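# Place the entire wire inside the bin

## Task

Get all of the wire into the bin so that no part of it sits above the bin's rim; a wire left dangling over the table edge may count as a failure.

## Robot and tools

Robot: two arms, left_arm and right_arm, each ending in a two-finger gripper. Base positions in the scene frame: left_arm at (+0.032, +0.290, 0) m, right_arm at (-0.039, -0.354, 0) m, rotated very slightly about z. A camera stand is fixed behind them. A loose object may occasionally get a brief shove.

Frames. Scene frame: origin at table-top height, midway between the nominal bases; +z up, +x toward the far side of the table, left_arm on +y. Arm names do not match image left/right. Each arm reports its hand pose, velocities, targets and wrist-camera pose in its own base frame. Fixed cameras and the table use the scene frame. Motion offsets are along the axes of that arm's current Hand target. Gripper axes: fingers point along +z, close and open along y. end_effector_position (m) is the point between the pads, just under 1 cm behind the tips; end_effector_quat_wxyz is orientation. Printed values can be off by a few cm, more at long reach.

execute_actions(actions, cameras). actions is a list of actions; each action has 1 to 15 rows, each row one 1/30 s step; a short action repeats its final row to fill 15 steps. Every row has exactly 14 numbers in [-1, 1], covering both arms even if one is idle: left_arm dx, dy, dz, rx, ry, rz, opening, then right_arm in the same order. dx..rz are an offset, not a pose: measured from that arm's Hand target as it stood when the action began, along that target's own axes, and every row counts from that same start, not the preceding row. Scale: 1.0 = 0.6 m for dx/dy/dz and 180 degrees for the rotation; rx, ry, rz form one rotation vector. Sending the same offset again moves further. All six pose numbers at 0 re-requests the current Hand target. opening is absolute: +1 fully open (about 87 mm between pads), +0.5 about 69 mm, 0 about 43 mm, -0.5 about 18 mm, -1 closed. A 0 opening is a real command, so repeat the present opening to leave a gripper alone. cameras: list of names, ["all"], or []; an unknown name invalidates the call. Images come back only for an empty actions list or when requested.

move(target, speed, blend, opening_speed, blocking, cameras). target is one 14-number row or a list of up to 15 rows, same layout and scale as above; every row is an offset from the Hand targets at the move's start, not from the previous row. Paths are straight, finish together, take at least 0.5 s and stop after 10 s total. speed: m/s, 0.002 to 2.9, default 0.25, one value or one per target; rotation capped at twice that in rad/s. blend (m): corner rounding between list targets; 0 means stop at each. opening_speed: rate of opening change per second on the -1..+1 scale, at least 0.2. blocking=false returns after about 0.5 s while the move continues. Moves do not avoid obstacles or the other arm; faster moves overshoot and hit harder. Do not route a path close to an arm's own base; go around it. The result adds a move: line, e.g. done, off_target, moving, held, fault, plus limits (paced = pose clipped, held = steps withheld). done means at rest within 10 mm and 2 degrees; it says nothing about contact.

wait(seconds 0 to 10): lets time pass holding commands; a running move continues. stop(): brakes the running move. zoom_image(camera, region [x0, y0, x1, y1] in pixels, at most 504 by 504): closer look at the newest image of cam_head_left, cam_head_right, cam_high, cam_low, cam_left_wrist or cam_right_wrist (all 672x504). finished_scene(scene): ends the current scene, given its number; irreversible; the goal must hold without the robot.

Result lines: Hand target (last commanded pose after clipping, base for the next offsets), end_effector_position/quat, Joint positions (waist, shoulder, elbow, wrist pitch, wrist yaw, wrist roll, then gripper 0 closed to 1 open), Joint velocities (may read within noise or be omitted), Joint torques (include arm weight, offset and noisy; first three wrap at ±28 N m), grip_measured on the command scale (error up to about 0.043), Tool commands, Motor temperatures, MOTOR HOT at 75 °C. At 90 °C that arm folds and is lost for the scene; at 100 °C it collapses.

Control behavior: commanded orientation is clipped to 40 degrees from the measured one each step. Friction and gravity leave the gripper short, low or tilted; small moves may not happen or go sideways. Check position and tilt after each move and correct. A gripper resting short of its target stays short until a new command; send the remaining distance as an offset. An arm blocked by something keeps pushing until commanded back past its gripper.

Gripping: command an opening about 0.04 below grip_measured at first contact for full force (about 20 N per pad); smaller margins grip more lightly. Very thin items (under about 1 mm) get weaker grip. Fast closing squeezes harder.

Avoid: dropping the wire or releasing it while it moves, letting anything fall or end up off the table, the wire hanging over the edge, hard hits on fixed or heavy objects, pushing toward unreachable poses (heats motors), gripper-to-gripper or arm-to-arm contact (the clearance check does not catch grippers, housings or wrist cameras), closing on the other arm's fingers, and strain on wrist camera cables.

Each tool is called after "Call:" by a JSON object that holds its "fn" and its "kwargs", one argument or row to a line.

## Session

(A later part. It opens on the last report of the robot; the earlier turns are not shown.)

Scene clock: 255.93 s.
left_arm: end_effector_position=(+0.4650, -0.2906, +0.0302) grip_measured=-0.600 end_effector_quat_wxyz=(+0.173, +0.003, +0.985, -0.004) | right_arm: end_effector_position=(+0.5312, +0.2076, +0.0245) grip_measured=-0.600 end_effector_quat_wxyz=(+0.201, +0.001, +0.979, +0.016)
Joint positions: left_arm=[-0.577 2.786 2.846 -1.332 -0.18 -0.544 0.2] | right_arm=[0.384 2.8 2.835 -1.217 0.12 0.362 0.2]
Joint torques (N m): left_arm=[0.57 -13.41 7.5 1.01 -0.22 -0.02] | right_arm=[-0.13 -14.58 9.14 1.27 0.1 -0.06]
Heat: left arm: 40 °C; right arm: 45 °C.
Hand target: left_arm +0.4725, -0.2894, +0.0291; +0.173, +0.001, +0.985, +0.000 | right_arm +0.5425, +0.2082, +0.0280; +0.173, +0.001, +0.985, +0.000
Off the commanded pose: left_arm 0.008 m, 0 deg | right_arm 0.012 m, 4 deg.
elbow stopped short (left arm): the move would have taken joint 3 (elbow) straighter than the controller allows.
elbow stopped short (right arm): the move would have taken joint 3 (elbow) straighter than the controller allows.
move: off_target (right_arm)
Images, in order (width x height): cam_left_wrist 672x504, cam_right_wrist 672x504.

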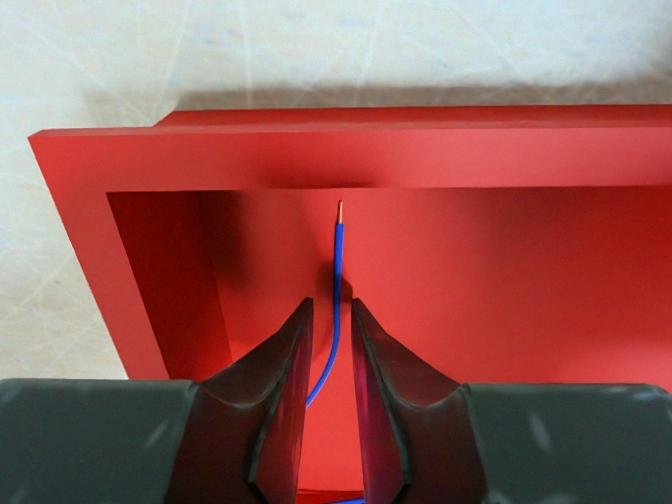

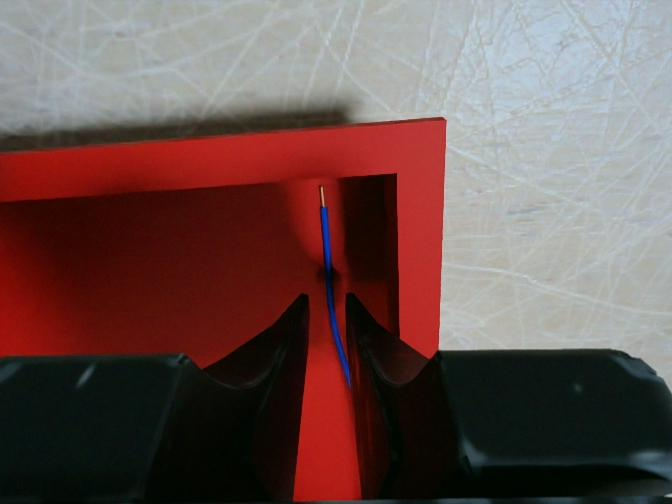

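Call:
{"fn": "move", "kwargs": {
  "target": [-0.085,0,-0.235,0,0,0,-0.6,-0.085,0,-0.235,0,0,0,-0.6],
  "speed": 0.12,
  "cameras": ["cam_head_left","cam_head_right","cam_low","cam_left_wrist","cam_right_wrist"]
}}

Call:
{"fn": "zoom_image", "kwargs": {
  "camera": "cam_low",
  "region": [180, 230, 360, 340]
}}

Call:
{"fn": "zoom_image", "kwargs": {
  "camera": "cam_head_right",
  "region": [320, 180, 500, 340]
}}

Scene clock: 261.90 s.
left_arm: end_effector_position=(+0.4679, -0.2915, +0.1582) grip_measured=-0.600 end_effector_quat_wxyz=(+0.270, +0.003, +0.961, -0.063) | right_arm: end_effector_position=(+0.5342, +0.2082, +0.1339) grip_measured=-0.600 end_effector_quat_wxyz=(+0.284, +0.000, +0.958, +0.048)
Joint positions: left_arm=[-0.577 2.547 2.85 -1.339 -0.18 -0.521 0.2] | right_arm=[0.384 2.6 2.835 -1.232 0.12 0.348 0.2]
Joint torques (N m): left_arm=[0.35 -16.13 6.71 1.37 -0.17 0.03] | right_arm=[-0.08 -20.48 8.85 1.53 0.08 -0.08]
Heat: left arm: 42 °C; right arm: 48 °C.
Hand target: left_arm +0.4723, -0.2894, +0.1790; +0.173, +0.001, +0.985, +0.000 | right_arm +0.5423, +0.2081, +0.1780; +0.173, +0.001, +0.985, +0.001
Off the commanded pose: left_arm 0.021 m, 14 deg | right_arm 0.045 m, 14 deg.
elbow stopped short (left arm): the move would have taken joint 3 (elbow) straighter than the controller allows.
elbow stopped short (right arm): the move would have taken joint 3 (elbow) straighter than the controller allows.
move: off_target (left_arm, right_arm)
Images, in order (width x height): cam_head_left 672x504, cam_head_right 672x504, cam_low 672x504, cam_left_wrist 672x504, cam_right_wrist 672x504.

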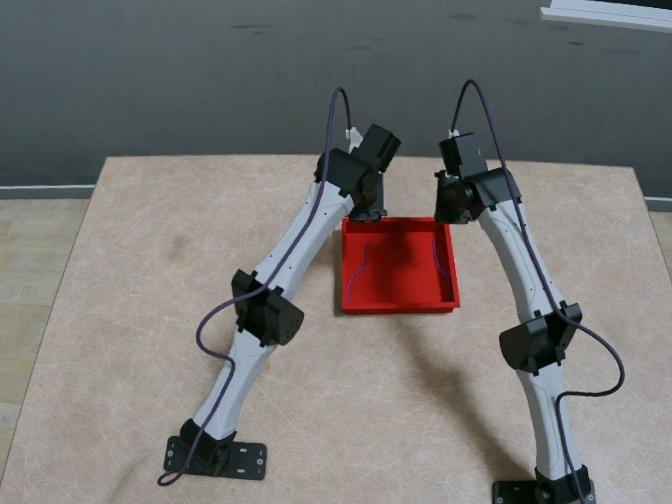

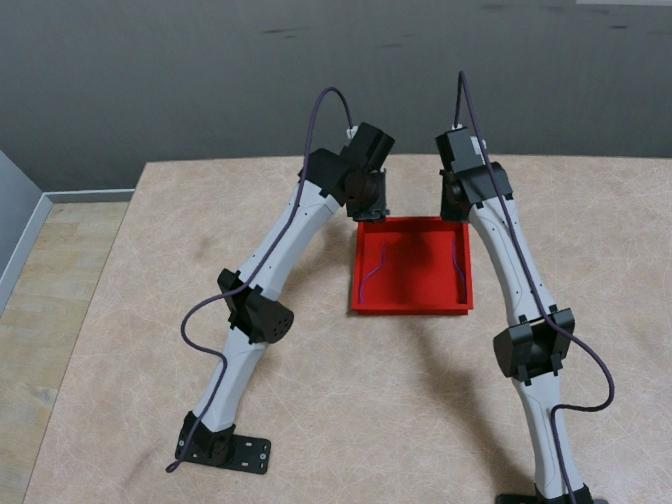

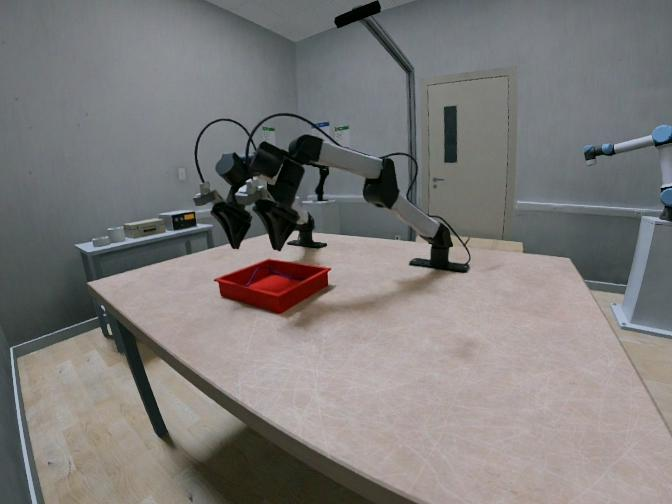

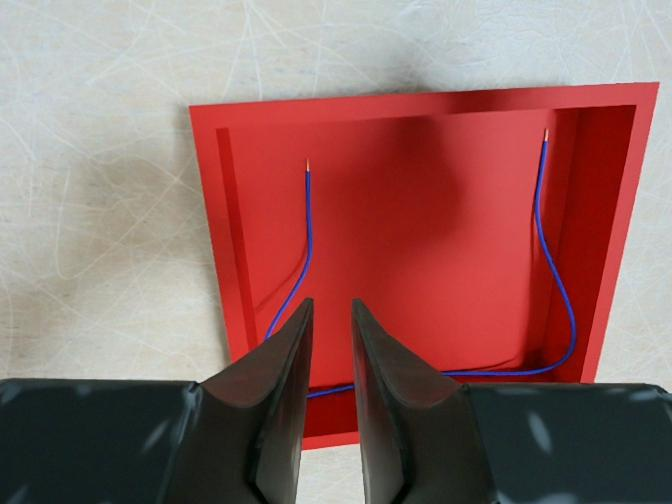

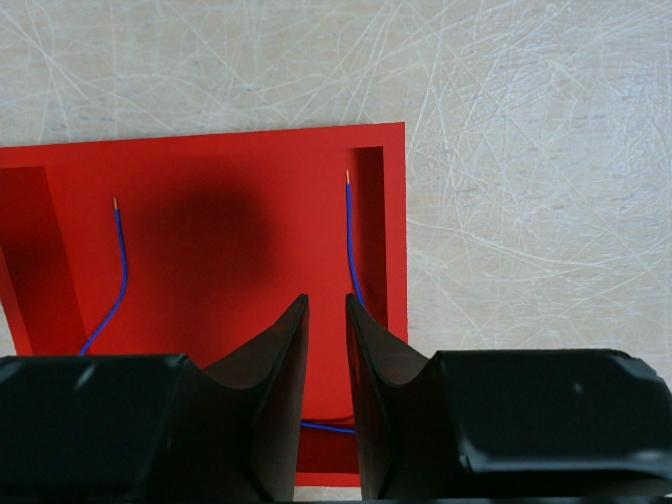

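Scaled by 2.800.

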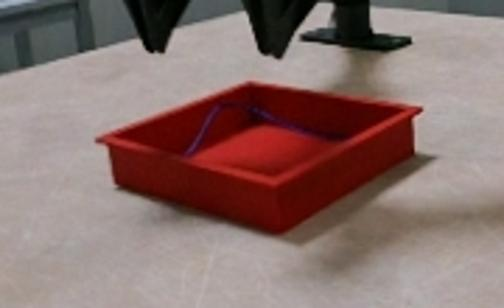

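Scaled by 2.800.

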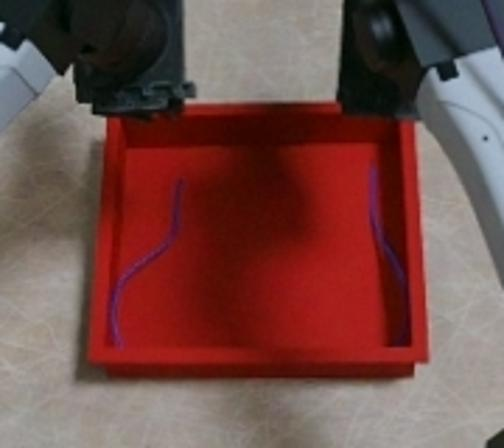

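Call:
{"fn": "finished_scene", "kwargs": {
  "scene": 1
}}

The scene is finished: the task was done.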